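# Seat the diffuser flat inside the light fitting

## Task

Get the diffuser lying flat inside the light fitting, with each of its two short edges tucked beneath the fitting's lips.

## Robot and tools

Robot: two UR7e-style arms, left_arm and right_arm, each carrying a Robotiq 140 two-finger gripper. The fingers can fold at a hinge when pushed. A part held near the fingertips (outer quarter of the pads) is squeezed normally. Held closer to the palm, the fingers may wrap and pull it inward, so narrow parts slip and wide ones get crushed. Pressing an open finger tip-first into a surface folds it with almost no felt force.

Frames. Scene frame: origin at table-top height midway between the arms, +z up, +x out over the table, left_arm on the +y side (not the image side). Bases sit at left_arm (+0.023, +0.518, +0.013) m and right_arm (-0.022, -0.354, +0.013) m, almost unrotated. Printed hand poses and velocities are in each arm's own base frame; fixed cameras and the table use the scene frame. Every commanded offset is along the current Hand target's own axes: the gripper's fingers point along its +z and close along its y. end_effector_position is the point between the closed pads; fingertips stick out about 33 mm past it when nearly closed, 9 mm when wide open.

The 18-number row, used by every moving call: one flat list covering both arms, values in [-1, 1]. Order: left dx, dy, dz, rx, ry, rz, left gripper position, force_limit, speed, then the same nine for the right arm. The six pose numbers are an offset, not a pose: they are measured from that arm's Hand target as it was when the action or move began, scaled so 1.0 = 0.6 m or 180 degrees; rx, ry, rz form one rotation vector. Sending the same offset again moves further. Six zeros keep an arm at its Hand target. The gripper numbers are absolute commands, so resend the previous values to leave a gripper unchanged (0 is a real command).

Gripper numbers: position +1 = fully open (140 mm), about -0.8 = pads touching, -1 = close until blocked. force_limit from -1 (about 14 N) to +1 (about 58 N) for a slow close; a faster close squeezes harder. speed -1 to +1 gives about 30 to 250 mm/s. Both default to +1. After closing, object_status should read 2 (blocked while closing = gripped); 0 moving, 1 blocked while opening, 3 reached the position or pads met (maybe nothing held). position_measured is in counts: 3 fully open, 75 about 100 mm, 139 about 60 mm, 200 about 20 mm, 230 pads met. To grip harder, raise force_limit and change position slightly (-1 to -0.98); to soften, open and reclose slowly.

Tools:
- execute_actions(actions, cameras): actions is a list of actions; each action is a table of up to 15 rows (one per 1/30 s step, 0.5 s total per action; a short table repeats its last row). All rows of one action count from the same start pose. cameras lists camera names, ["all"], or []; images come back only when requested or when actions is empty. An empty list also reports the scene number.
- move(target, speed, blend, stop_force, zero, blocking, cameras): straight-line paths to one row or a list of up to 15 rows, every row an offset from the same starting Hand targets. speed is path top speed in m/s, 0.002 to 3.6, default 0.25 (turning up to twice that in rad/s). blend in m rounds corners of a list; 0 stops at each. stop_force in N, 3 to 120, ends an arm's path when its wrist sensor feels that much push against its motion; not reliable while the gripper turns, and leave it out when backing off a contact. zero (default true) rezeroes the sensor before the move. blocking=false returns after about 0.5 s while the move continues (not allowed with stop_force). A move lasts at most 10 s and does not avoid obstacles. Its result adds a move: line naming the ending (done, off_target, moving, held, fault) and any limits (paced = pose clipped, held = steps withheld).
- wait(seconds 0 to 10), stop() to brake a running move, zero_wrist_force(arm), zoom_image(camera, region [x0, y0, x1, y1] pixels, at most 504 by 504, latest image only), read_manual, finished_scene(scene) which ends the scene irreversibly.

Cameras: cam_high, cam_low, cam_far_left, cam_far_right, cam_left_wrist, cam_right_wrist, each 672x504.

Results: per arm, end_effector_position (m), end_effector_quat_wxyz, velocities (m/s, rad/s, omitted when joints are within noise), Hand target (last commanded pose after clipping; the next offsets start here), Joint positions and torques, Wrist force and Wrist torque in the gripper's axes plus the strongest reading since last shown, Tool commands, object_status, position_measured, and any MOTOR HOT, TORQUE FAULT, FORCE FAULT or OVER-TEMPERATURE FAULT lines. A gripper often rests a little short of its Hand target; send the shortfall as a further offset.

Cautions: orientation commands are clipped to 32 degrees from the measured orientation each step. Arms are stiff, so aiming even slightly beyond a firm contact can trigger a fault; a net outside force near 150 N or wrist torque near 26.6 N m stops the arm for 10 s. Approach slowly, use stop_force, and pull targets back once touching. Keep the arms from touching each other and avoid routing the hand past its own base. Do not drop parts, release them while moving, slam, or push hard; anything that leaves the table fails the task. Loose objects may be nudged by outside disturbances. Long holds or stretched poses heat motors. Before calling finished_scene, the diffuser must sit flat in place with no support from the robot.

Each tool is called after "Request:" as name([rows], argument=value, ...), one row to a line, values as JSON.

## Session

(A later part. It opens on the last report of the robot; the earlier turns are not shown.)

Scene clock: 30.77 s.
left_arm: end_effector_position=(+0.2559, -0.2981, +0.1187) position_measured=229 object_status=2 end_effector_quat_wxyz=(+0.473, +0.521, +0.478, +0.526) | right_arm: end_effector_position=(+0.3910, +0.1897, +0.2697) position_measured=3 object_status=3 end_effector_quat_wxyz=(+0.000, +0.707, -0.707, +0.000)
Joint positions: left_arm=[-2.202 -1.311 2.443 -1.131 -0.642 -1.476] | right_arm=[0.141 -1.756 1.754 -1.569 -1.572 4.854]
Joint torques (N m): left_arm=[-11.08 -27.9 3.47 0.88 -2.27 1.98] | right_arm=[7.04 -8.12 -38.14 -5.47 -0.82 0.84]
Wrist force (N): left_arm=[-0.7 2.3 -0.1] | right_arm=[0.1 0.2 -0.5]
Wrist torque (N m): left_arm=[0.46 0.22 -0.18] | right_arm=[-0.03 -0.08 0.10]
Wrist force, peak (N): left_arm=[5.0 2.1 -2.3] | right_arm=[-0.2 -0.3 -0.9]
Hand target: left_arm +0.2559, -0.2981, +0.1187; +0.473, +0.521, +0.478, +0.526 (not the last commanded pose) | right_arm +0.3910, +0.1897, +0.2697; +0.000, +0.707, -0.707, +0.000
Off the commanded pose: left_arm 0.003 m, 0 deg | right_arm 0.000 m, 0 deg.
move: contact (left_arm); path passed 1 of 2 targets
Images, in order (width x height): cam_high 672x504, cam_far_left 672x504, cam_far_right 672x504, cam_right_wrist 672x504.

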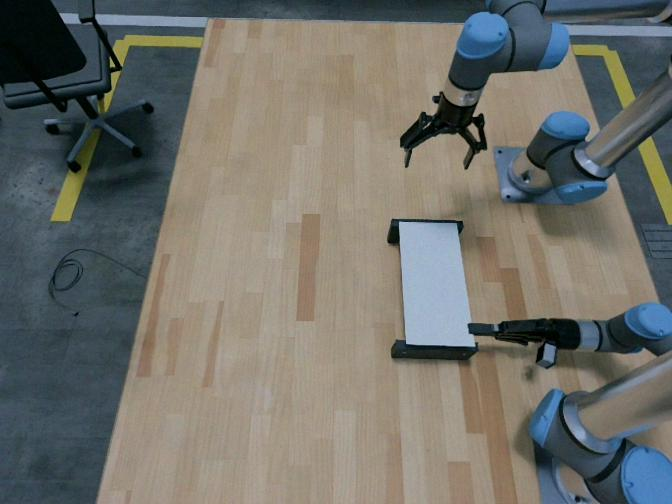

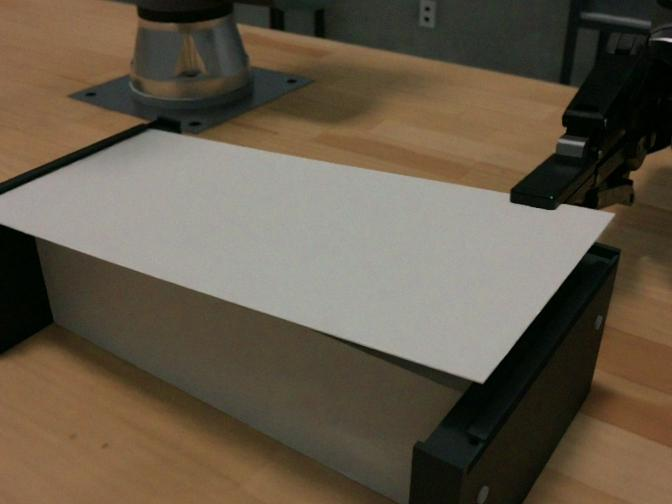

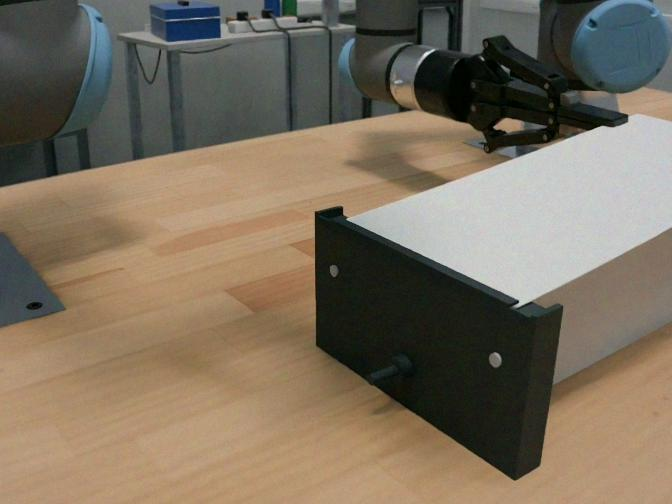

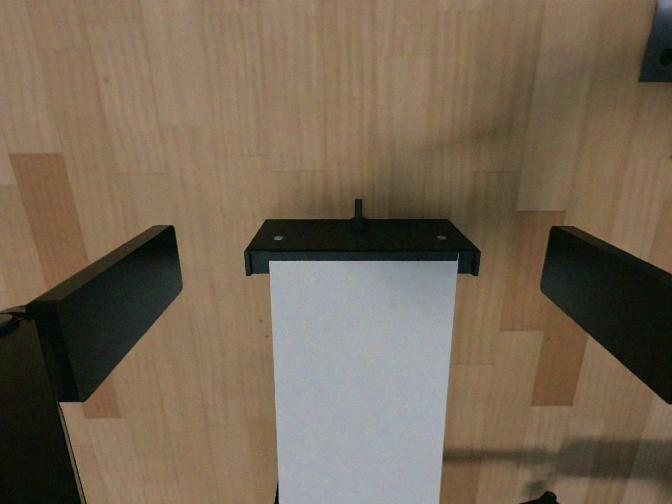

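Request:
move([
  [-0.00203, -0.0055, 0, 0, 0, -0.0633, -1, -0.05, -1, 0, 0, 0, 0, 0, 0, 1, -1, -1],
  [-0.00998, -0.00642, 0, 0, 0, -0.1411, -1, -0.05, -1, 0, 0, 0, 0, 0, 0, 1, -1, -1],
  [-0.01022, -0.02314, 0, 0, 0, -0.1411, -1, -0.05, -1, 0, 0, 0, 0, 0, 0, 1, -1, -1],
], speed=[0.08, 0.08, 0.03], blend=[0.002, 0.001, 0], cameras=["cam_high", "cam_far_left", "cam_far_right", "cam_left_wrist", "cam_right_wrist"])

Request:
zoom_image(camera="cam_far_left", region=[420, 330, 560, 470])

Request:
zoom_image(camera="cam_far_left", region=[520, 200, 660, 320])

Request:
zoom_image(camera="cam_far_right", region=[300, 190, 580, 330])

Scene clock: 35.77 s.
left_arm: end_effector_position=(+0.2560, -0.3028, +0.1042) position_measured=229 object_status=2 end_effector_quat_wxyz=(+0.577, +0.403, +0.581, +0.409) | right_arm: end_effector_position=(+0.3910, +0.1897, +0.2697) position_measured=3 object_status=3 end_effector_quat_wxyz=(+0.000, +0.707, -0.707, +0.000)
Joint positions: left_arm=[-2.192 -1.255 2.436 -1.18 -0.632 -1.92] | right_arm=[0.141 -1.756 1.754 -1.569 -1.572 4.854]
Joint torques (N m): left_arm=[-10.07 -29.24 -8.65 2.91 0.11 1.12] | right_arm=[6.1 -8.47 -38.24 -5.36 -0.83 0.66]
Wrist force (N): left_arm=[3.7 3.0 -1.7] | right_arm=[0.0 -0.1 -0.8]
Wrist torque (N m): left_arm=[0.39 0.49 -0.01] | right_arm=[-0.09 -0.07 0.10]
Wrist force, peak (N): left_arm=[4.0 3.2 -1.9] | right_arm=[-0.1 -0.3 -1.0]
Hand target: left_arm +0.2560, -0.3029, +0.1043; +0.577, +0.403, +0.581, +0.409 | right_arm +0.3910, +0.1897, +0.2697; +0.000, +0.707, -0.707, +0.000
Off the commanded pose: left_arm 0.000 m, 0 deg | right_arm 0.000 m, 0 deg.
move: done
Images, in order (width x height): cam_high 672x504, cam_far_left 672x504, cam_far_right 672x504, cam_left_wrist 672x504, cam_right_wrist 672x504.

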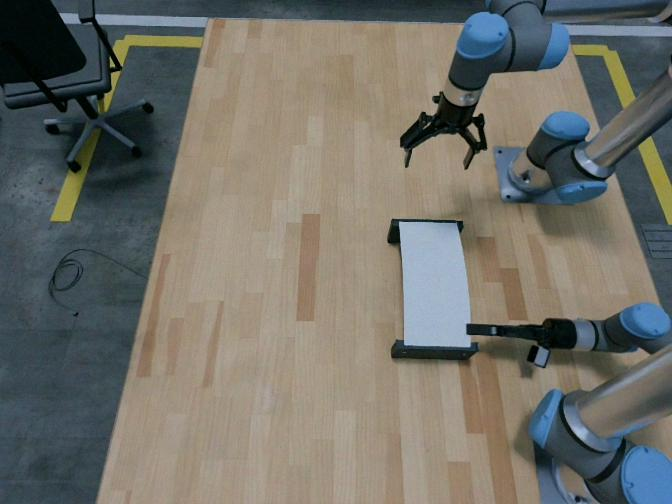

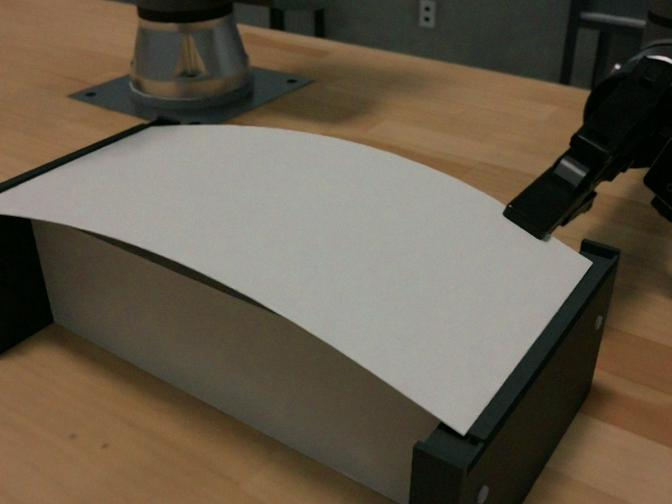

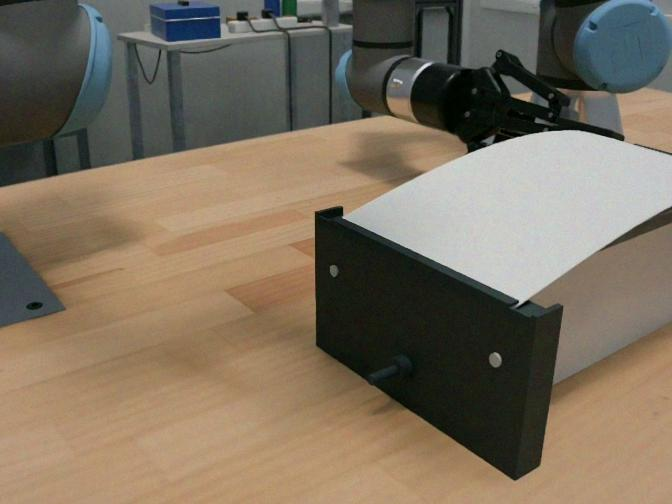

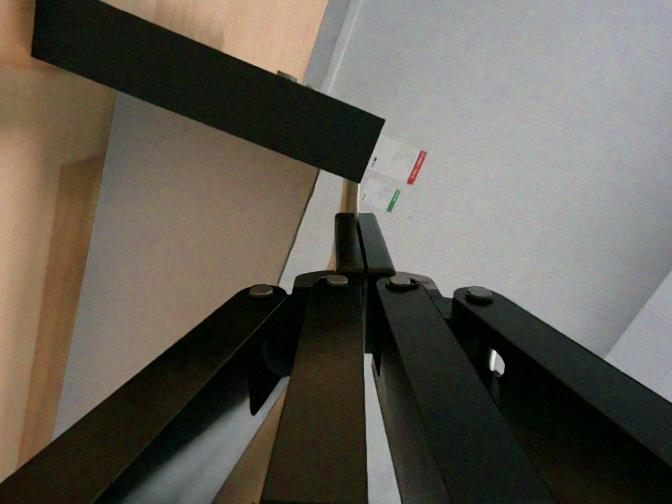

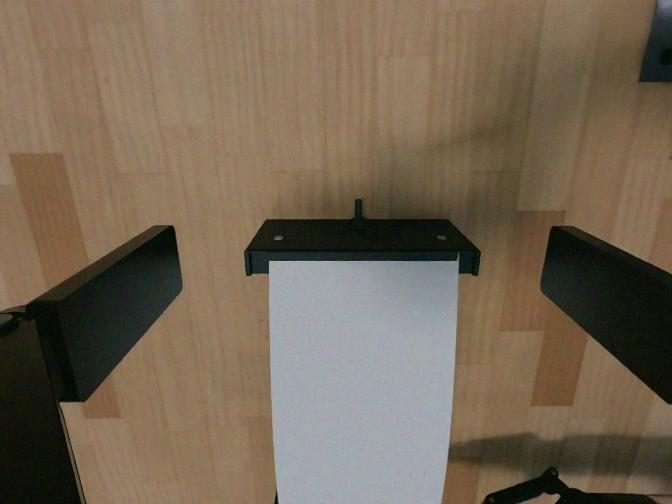

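Scaled by 3.600 from the camera's 672x504 image, which has a finer 960x720 frame.

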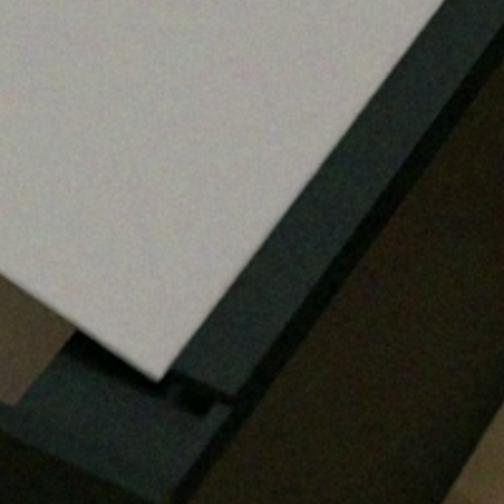

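Scaled by 3.600 from the camera's 672x504 image, which has a finer 960x720 frame.

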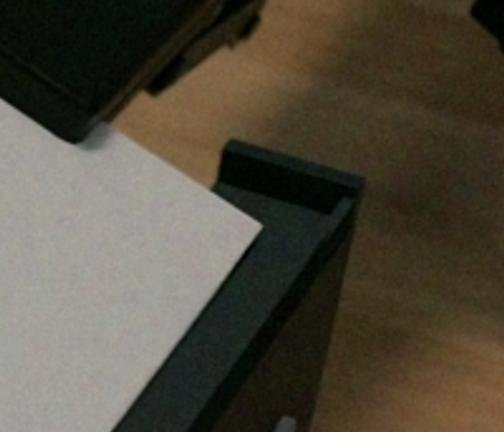

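Scaled by 1.800 from the camera's 672x504 image, which has a finer 960x720 frame.

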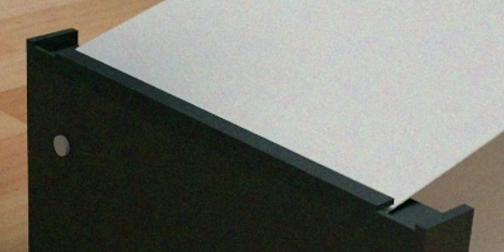

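Request:
move(target=[0.00342, -0.0094, 0, 0, 0, 0, -1, -0.05, -1, 0, 0, 0, 0, 0, 0, 1, -1, -1], speed=0.01, stop_force=3, cameras=["cam_far_left"])

Request:
zoom_image(camera="cam_far_left", region=[420, 330, 560, 470])

Request:
zoom_image(camera="cam_far_left", region=[520, 200, 660, 320])

Scene clock: 38.03 s.
left_arm: end_effector_position=(+0.2560, -0.3029, +0.1011) position_measured=229 object_status=2 end_effector_quat_wxyz=(+0.577, +0.403, +0.581, +0.409) | right_arm: end_effector_position=(+0.3910, +0.1897, +0.2697) position_measured=3 object_status=3 end_effector_quat_wxyz=(+0.000, +0.707, -0.707, +0.000)
Joint positions: left_arm=[-2.192 -1.245 2.437 -1.192 -0.632 -1.92] | right_arm=[0.141 -1.756 1.754 -1.569 -1.572 4.854]
Joint torques (N m): left_arm=[-8.69 -29.64 -21.38 -0.53 3.3 -2.4] | right_arm=[5.71 -7.56 -38.15 -5.38 -0.87 0.77]
Wrist force (N): left_arm=[3.2 6.1 -2.7] | right_arm=[-0.1 -0.2 -0.9]
Wrist torque (N m): left_arm=[0.30 0.44 0.05] | right_arm=[-0.11 -0.03 0.11]
Wrist force, peak (N): left_arm=[2.3 6.6 -2.7] | right_arm=[0.0 0.3 -1.2]
Hand target: left_arm +0.2560, -0.3029, +0.1011; +0.577, +0.403, +0.581, +0.409 (not the last commanded pose) | right_arm +0.3910, +0.1897, +0.2697; +0.000, +0.707, -0.707, +0.000
Off the commanded pose: left_arm 0.003 m, 0 deg | right_arm 0.000 m, 0 deg.
move: contact (left_arm)
Images, in order (width x height): cam_far_left 672x504.

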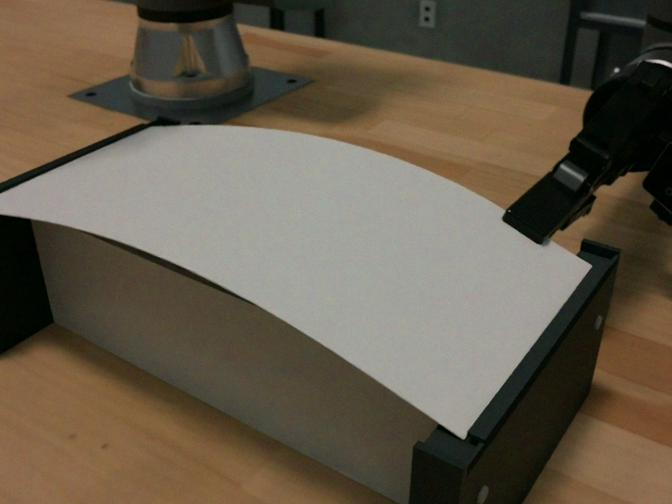

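Scaled by 3.600 from the camera's 672x504 image, which has a finer 960x720 frame.

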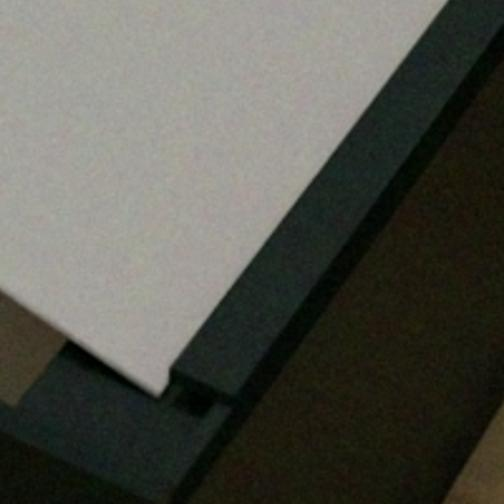

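Scaled by 3.600 from the camera's 672x504 image, which has a finer 960x720 frame.

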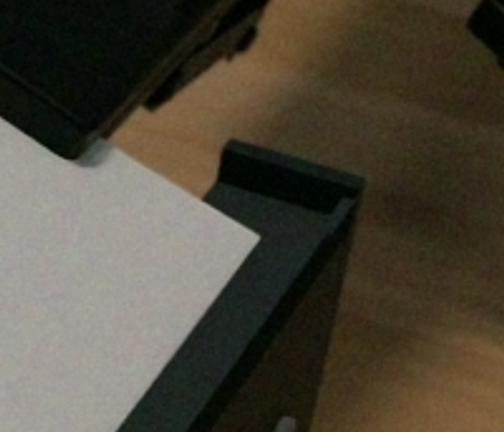

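Request:
move([
  [0.00725, -0.00481, 0, 0, 0, 0.0333, -1, -0.05, -1, 0, 0, 0, 0, 0, 0, 1, -1, -1],
  [0.01327, -0.01113, 0, 0, 0, 0.0722, -1, -0.05, -1, 0, 0, 0, 0, 0, 0, 1, -1, -1],
  [0.0169, -0.0162, 0, 0, 0, 0.1111, -1, -0.05, -1, 0, 0, 0, 0, 0, 0, 1, -1, -1],
], speed=0.04, blend=[0.002, 0.001, 0], cameras=["cam_far_left", "cam_far_right", "cam_left_wrist", "cam_right_wrist", "cam_high"])

Request:
zoom_image(camera="cam_far_left", region=[420, 330, 560, 470])

Request:
zoom_image(camera="cam_far_left", region=[520, 200, 660, 320])

Request:
zoom_image(camera="cam_far_right", region=[300, 190, 580, 330])

Scene clock: 44.67 s.
left_arm: end_effector_position=(+0.2559, -0.2967, +0.0885) position_measured=229 object_status=2 end_effector_quat_wxyz=(+0.497, +0.497, +0.502, +0.503) end_effector_velocity=(+0.000, -0.001, +0.000) end_effector_angular_velocity=(-0.006, +0.001, -0.003) | right_arm: end_effector_position=(+0.3910, +0.1897, +0.2697) position_measured=3 object_status=3 end_effector_quat_wxyz=(+0.000, +0.707, -0.707, +0.000)
Joint positions: left_arm=[-2.205 -1.21 2.458 -1.248 -0.645 -1.57] | right_arm=[0.141 -1.756 1.754 -1.569 -1.572 4.854]
Joint velocities: left_arm=[-0.001 0 0 -0.002 0.002 -0.005] | right_arm=[within noise]
Joint torques (N m): left_arm=[-7.65 -22.16 6 1.93 -3.14 -3.05] | right_arm=[6.04 -8.62 -38.12 -5.34 -0.72 0.5]
Wrist force (N): left_arm=[-3.8 2.0 -0.2] | right_arm=[0.3 -0.2 -0.6]
Wrist torque (N m): left_arm=[0.47 0.03 -0.31] | right_arm=[-0.10 -0.13 0.11]
Wrist force, peak (N): left_arm=[3.2 6.1 -2.6] | right_arm=[0.0 -0.1 -1.1]
Hand target: left_arm +0.2559, -0.2967, +0.0885; +0.497, +0.497, +0.502, +0.503 | right_arm +0.3910, +0.1897, +0.2697; +0.000, +0.707, -0.707, +0.000
Off the commanded pose: left_arm 0.000 m, 0 deg | right_arm 0.000 m, 0 deg.
move: done
Images, in order (width x height): cam_high 672x504, cam_far_left 672x504, cam_far_right 672x504, cam_left_wrist 672x504, cam_right_wrist 672x504.

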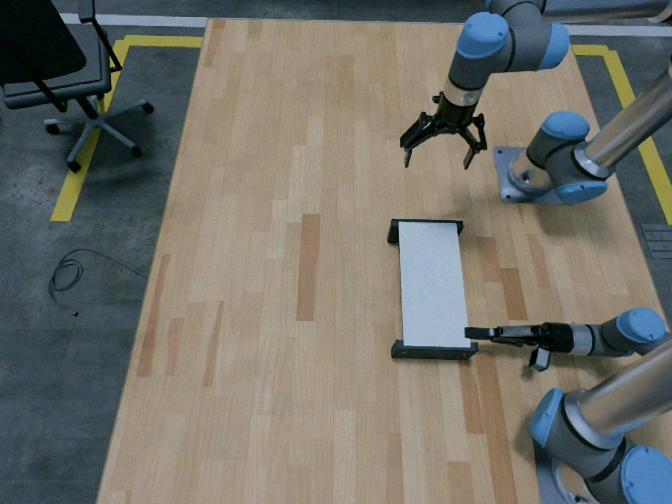

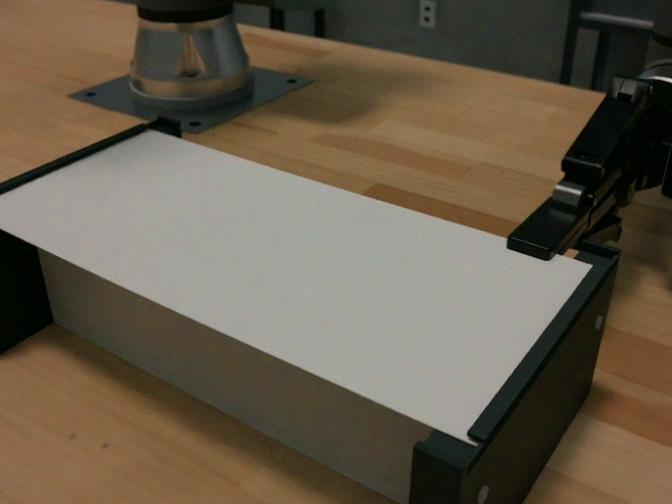

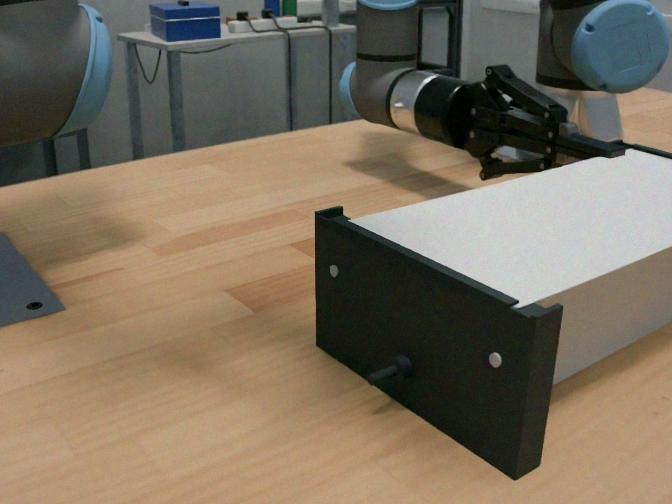

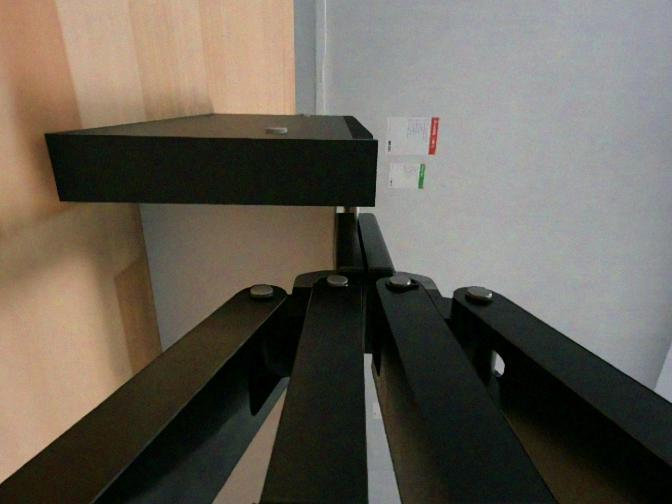

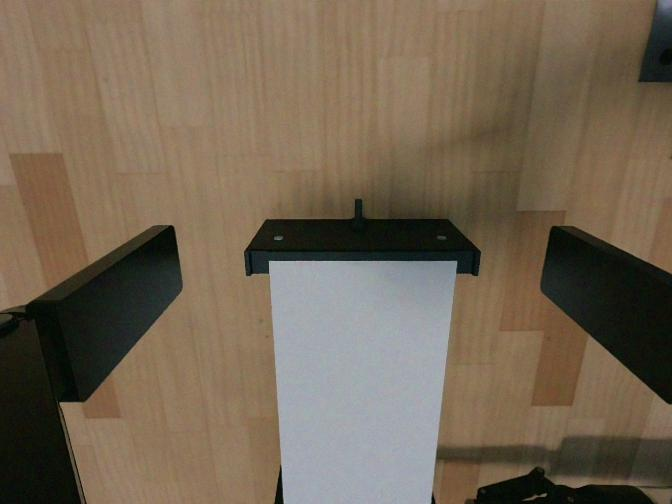

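Scaled by 3.600 from the camera's 672x504 image, which has a finer 960x720 frame.

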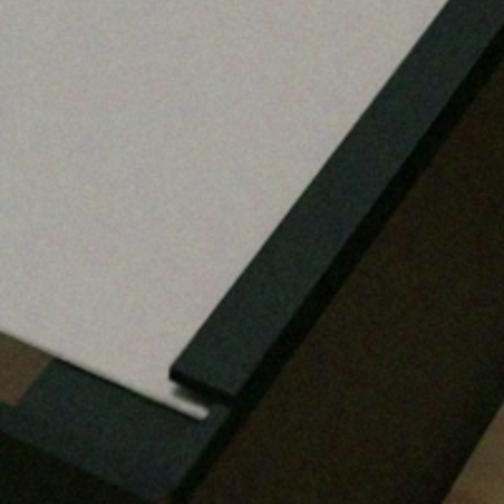

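Scaled by 3.600 from the camera's 672x504 image, which has a finer 960x720 frame.

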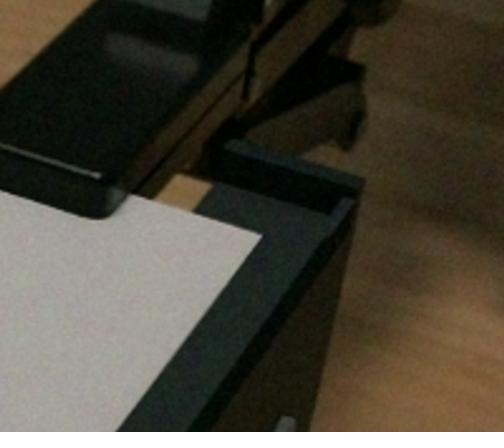

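Scaled by 1.800 from the camera's 672x504 image, which has a finer 960x720 frame.

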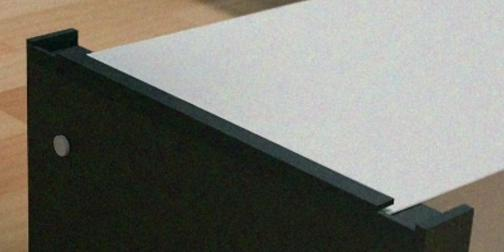

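Request:
move([
  [-0.0005, 0, 0, 0, 0, 0, -1, -0.05, -1, 0, 0, 0, 0, 0, 0, 1, -1, -1],
  [-0.0005, 0, 0, 0, 0, 0, -0.45, -0.05, -1, 0, 0, 0, 0, 0, 0, 1, -1, -1],
  [-0.0005, 0, -0.2, 0, 0, 0, -0.45, -0.05, -1, 0, 0, 0, 0, 0, 0, 1, -1, -1],
], speed=[0.02, 0.02, 0.2], cameras=["all"])

Request:
zoom_image(camera="cam_far_left", region=[420, 330, 560, 470])

Request:
zoom_image(camera="cam_far_left", region=[420, 200, 672, 470])

Request:
zoom_image(camera="cam_far_right", region=[300, 190, 580, 330])

Request:
zoom_image(camera="cam_right_wrist", region=[235, 200, 495, 300])

Scene clock: 49.33 s.
left_arm: end_effector_position=(+0.1360, -0.2983, +0.0885) position_measured=186 object_status=3 end_effector_quat_wxyz=(+0.497, +0.497, +0.502, +0.503) | right_arm: end_effector_position=(+0.3910, +0.1897, +0.2697) position_measured=3 object_status=3 end_effector_quat_wxyz=(+0.000, +0.707, -0.707, +0.000)
Joint positions: left_arm=[-2.489 -1.152 2.332 -1.18 -0.929 -1.57] | right_arm=[0.141 -1.756 1.754 -1.569 -1.572 4.854]
Joint torques (N m): left_arm=[-5.31 -29.4 -3.31 1.39 -0.64 -2.27] | right_arm=[6.06 -8.24 -37.98 -5.35 -0.62 0.49]
Wrist force (N): left_arm=[-0.8 2.9 -0.2] | right_arm=[-0.2 -0.3 -0.7]
Wrist torque (N m): left_arm=[0.41 0.20 -0.29] | right_arm=[-0.14 -0.03 0.11]
Wrist force, peak (N): left_arm=[-4.1 2.1 -0.2] | right_arm=[0.4 -0.2 -0.9]
Hand target: left_arm +0.1359, -0.2983, +0.0885; +0.497, +0.497, +0.502, +0.503 | right_arm +0.3910, +0.1897, +0.2697; +0.000, +0.707, -0.707, +0.000
Off the commanded pose: left_arm 0.000 m, 0 deg | right_arm 0.000 m, 0 deg.
move: done

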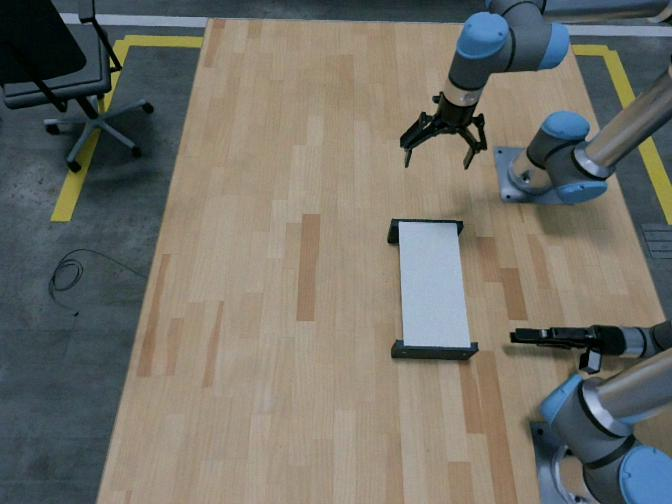

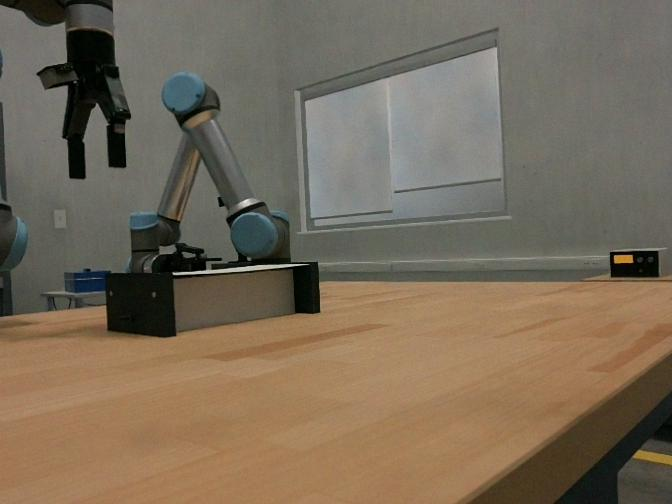

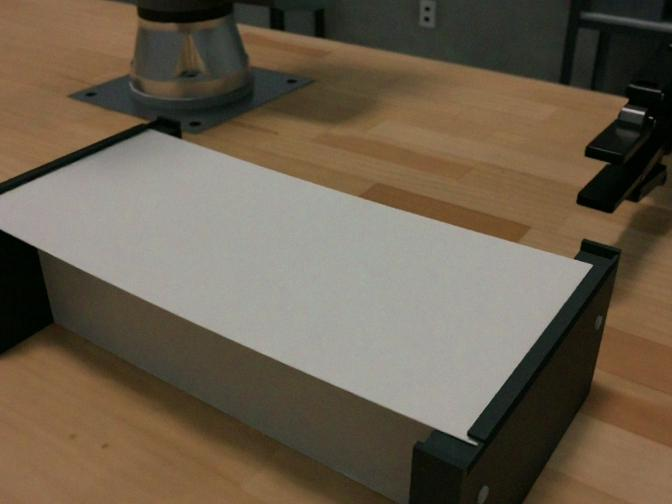

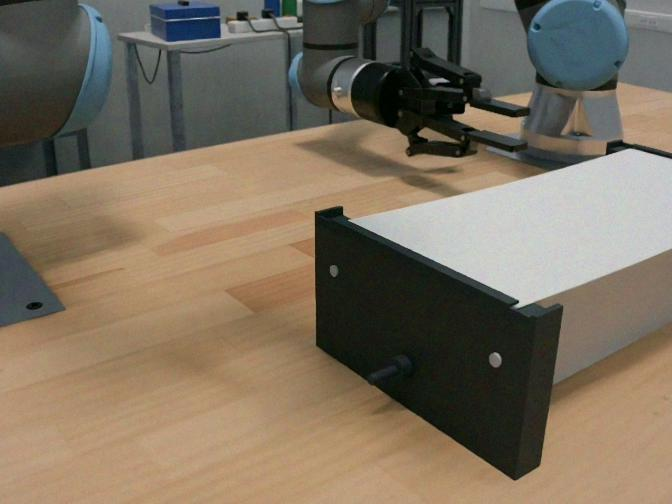

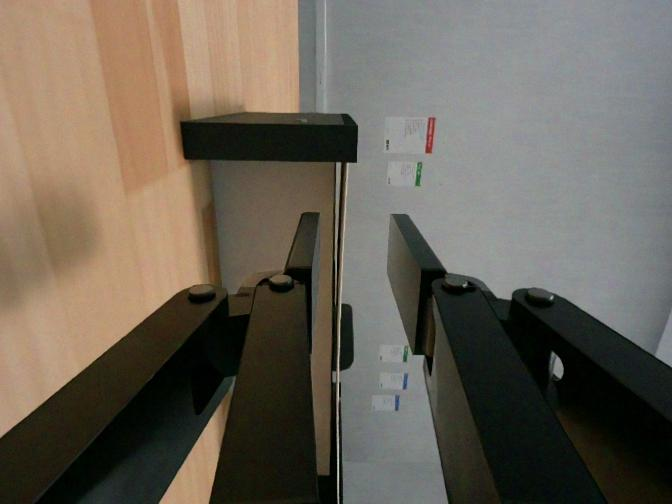

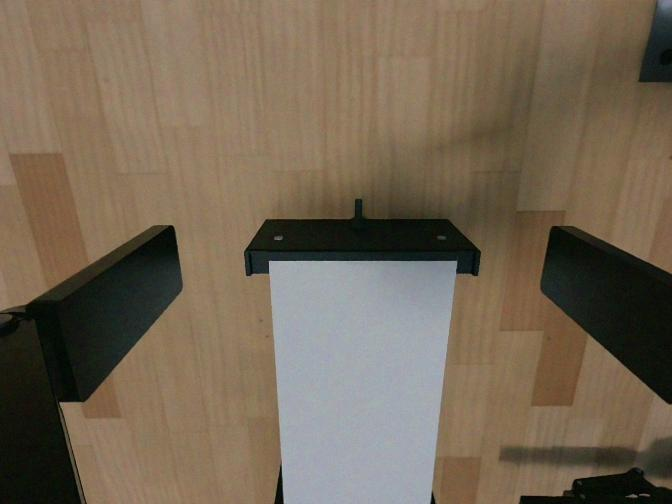

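Scaled by 3.600 from the camera's 672x504 image, which has a finer 960x720 frame.

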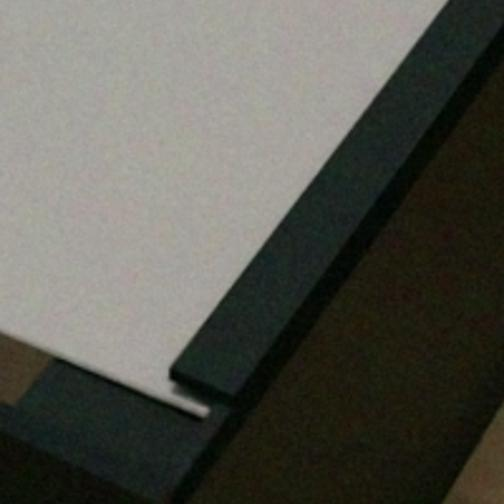

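Scaled by 1.867 from the camera's 672x504 image, which has a finer 960x720 frame.

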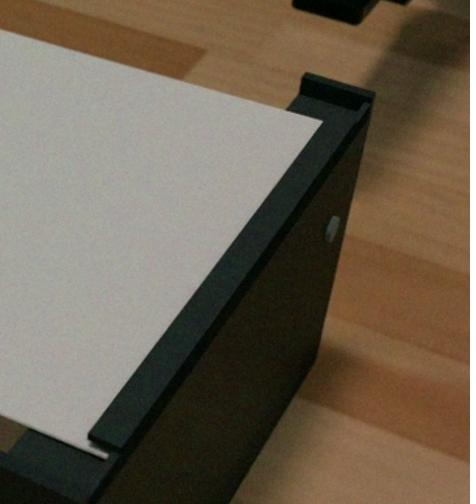

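Scaled by 1.800 from the camera's 672x504 image, which has a finer 960x720 frame.

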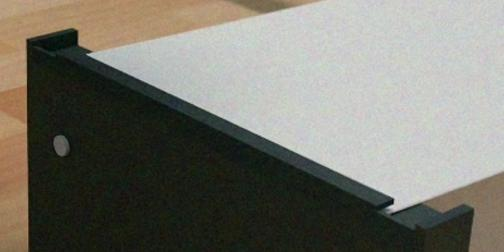

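Scaled by 1.938 from the camera's 672x504 image, which has a finer 960x720 frame.

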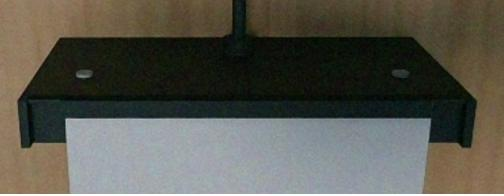

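Request:
finished_scene(scene=2)

The scene is finished: the task was done.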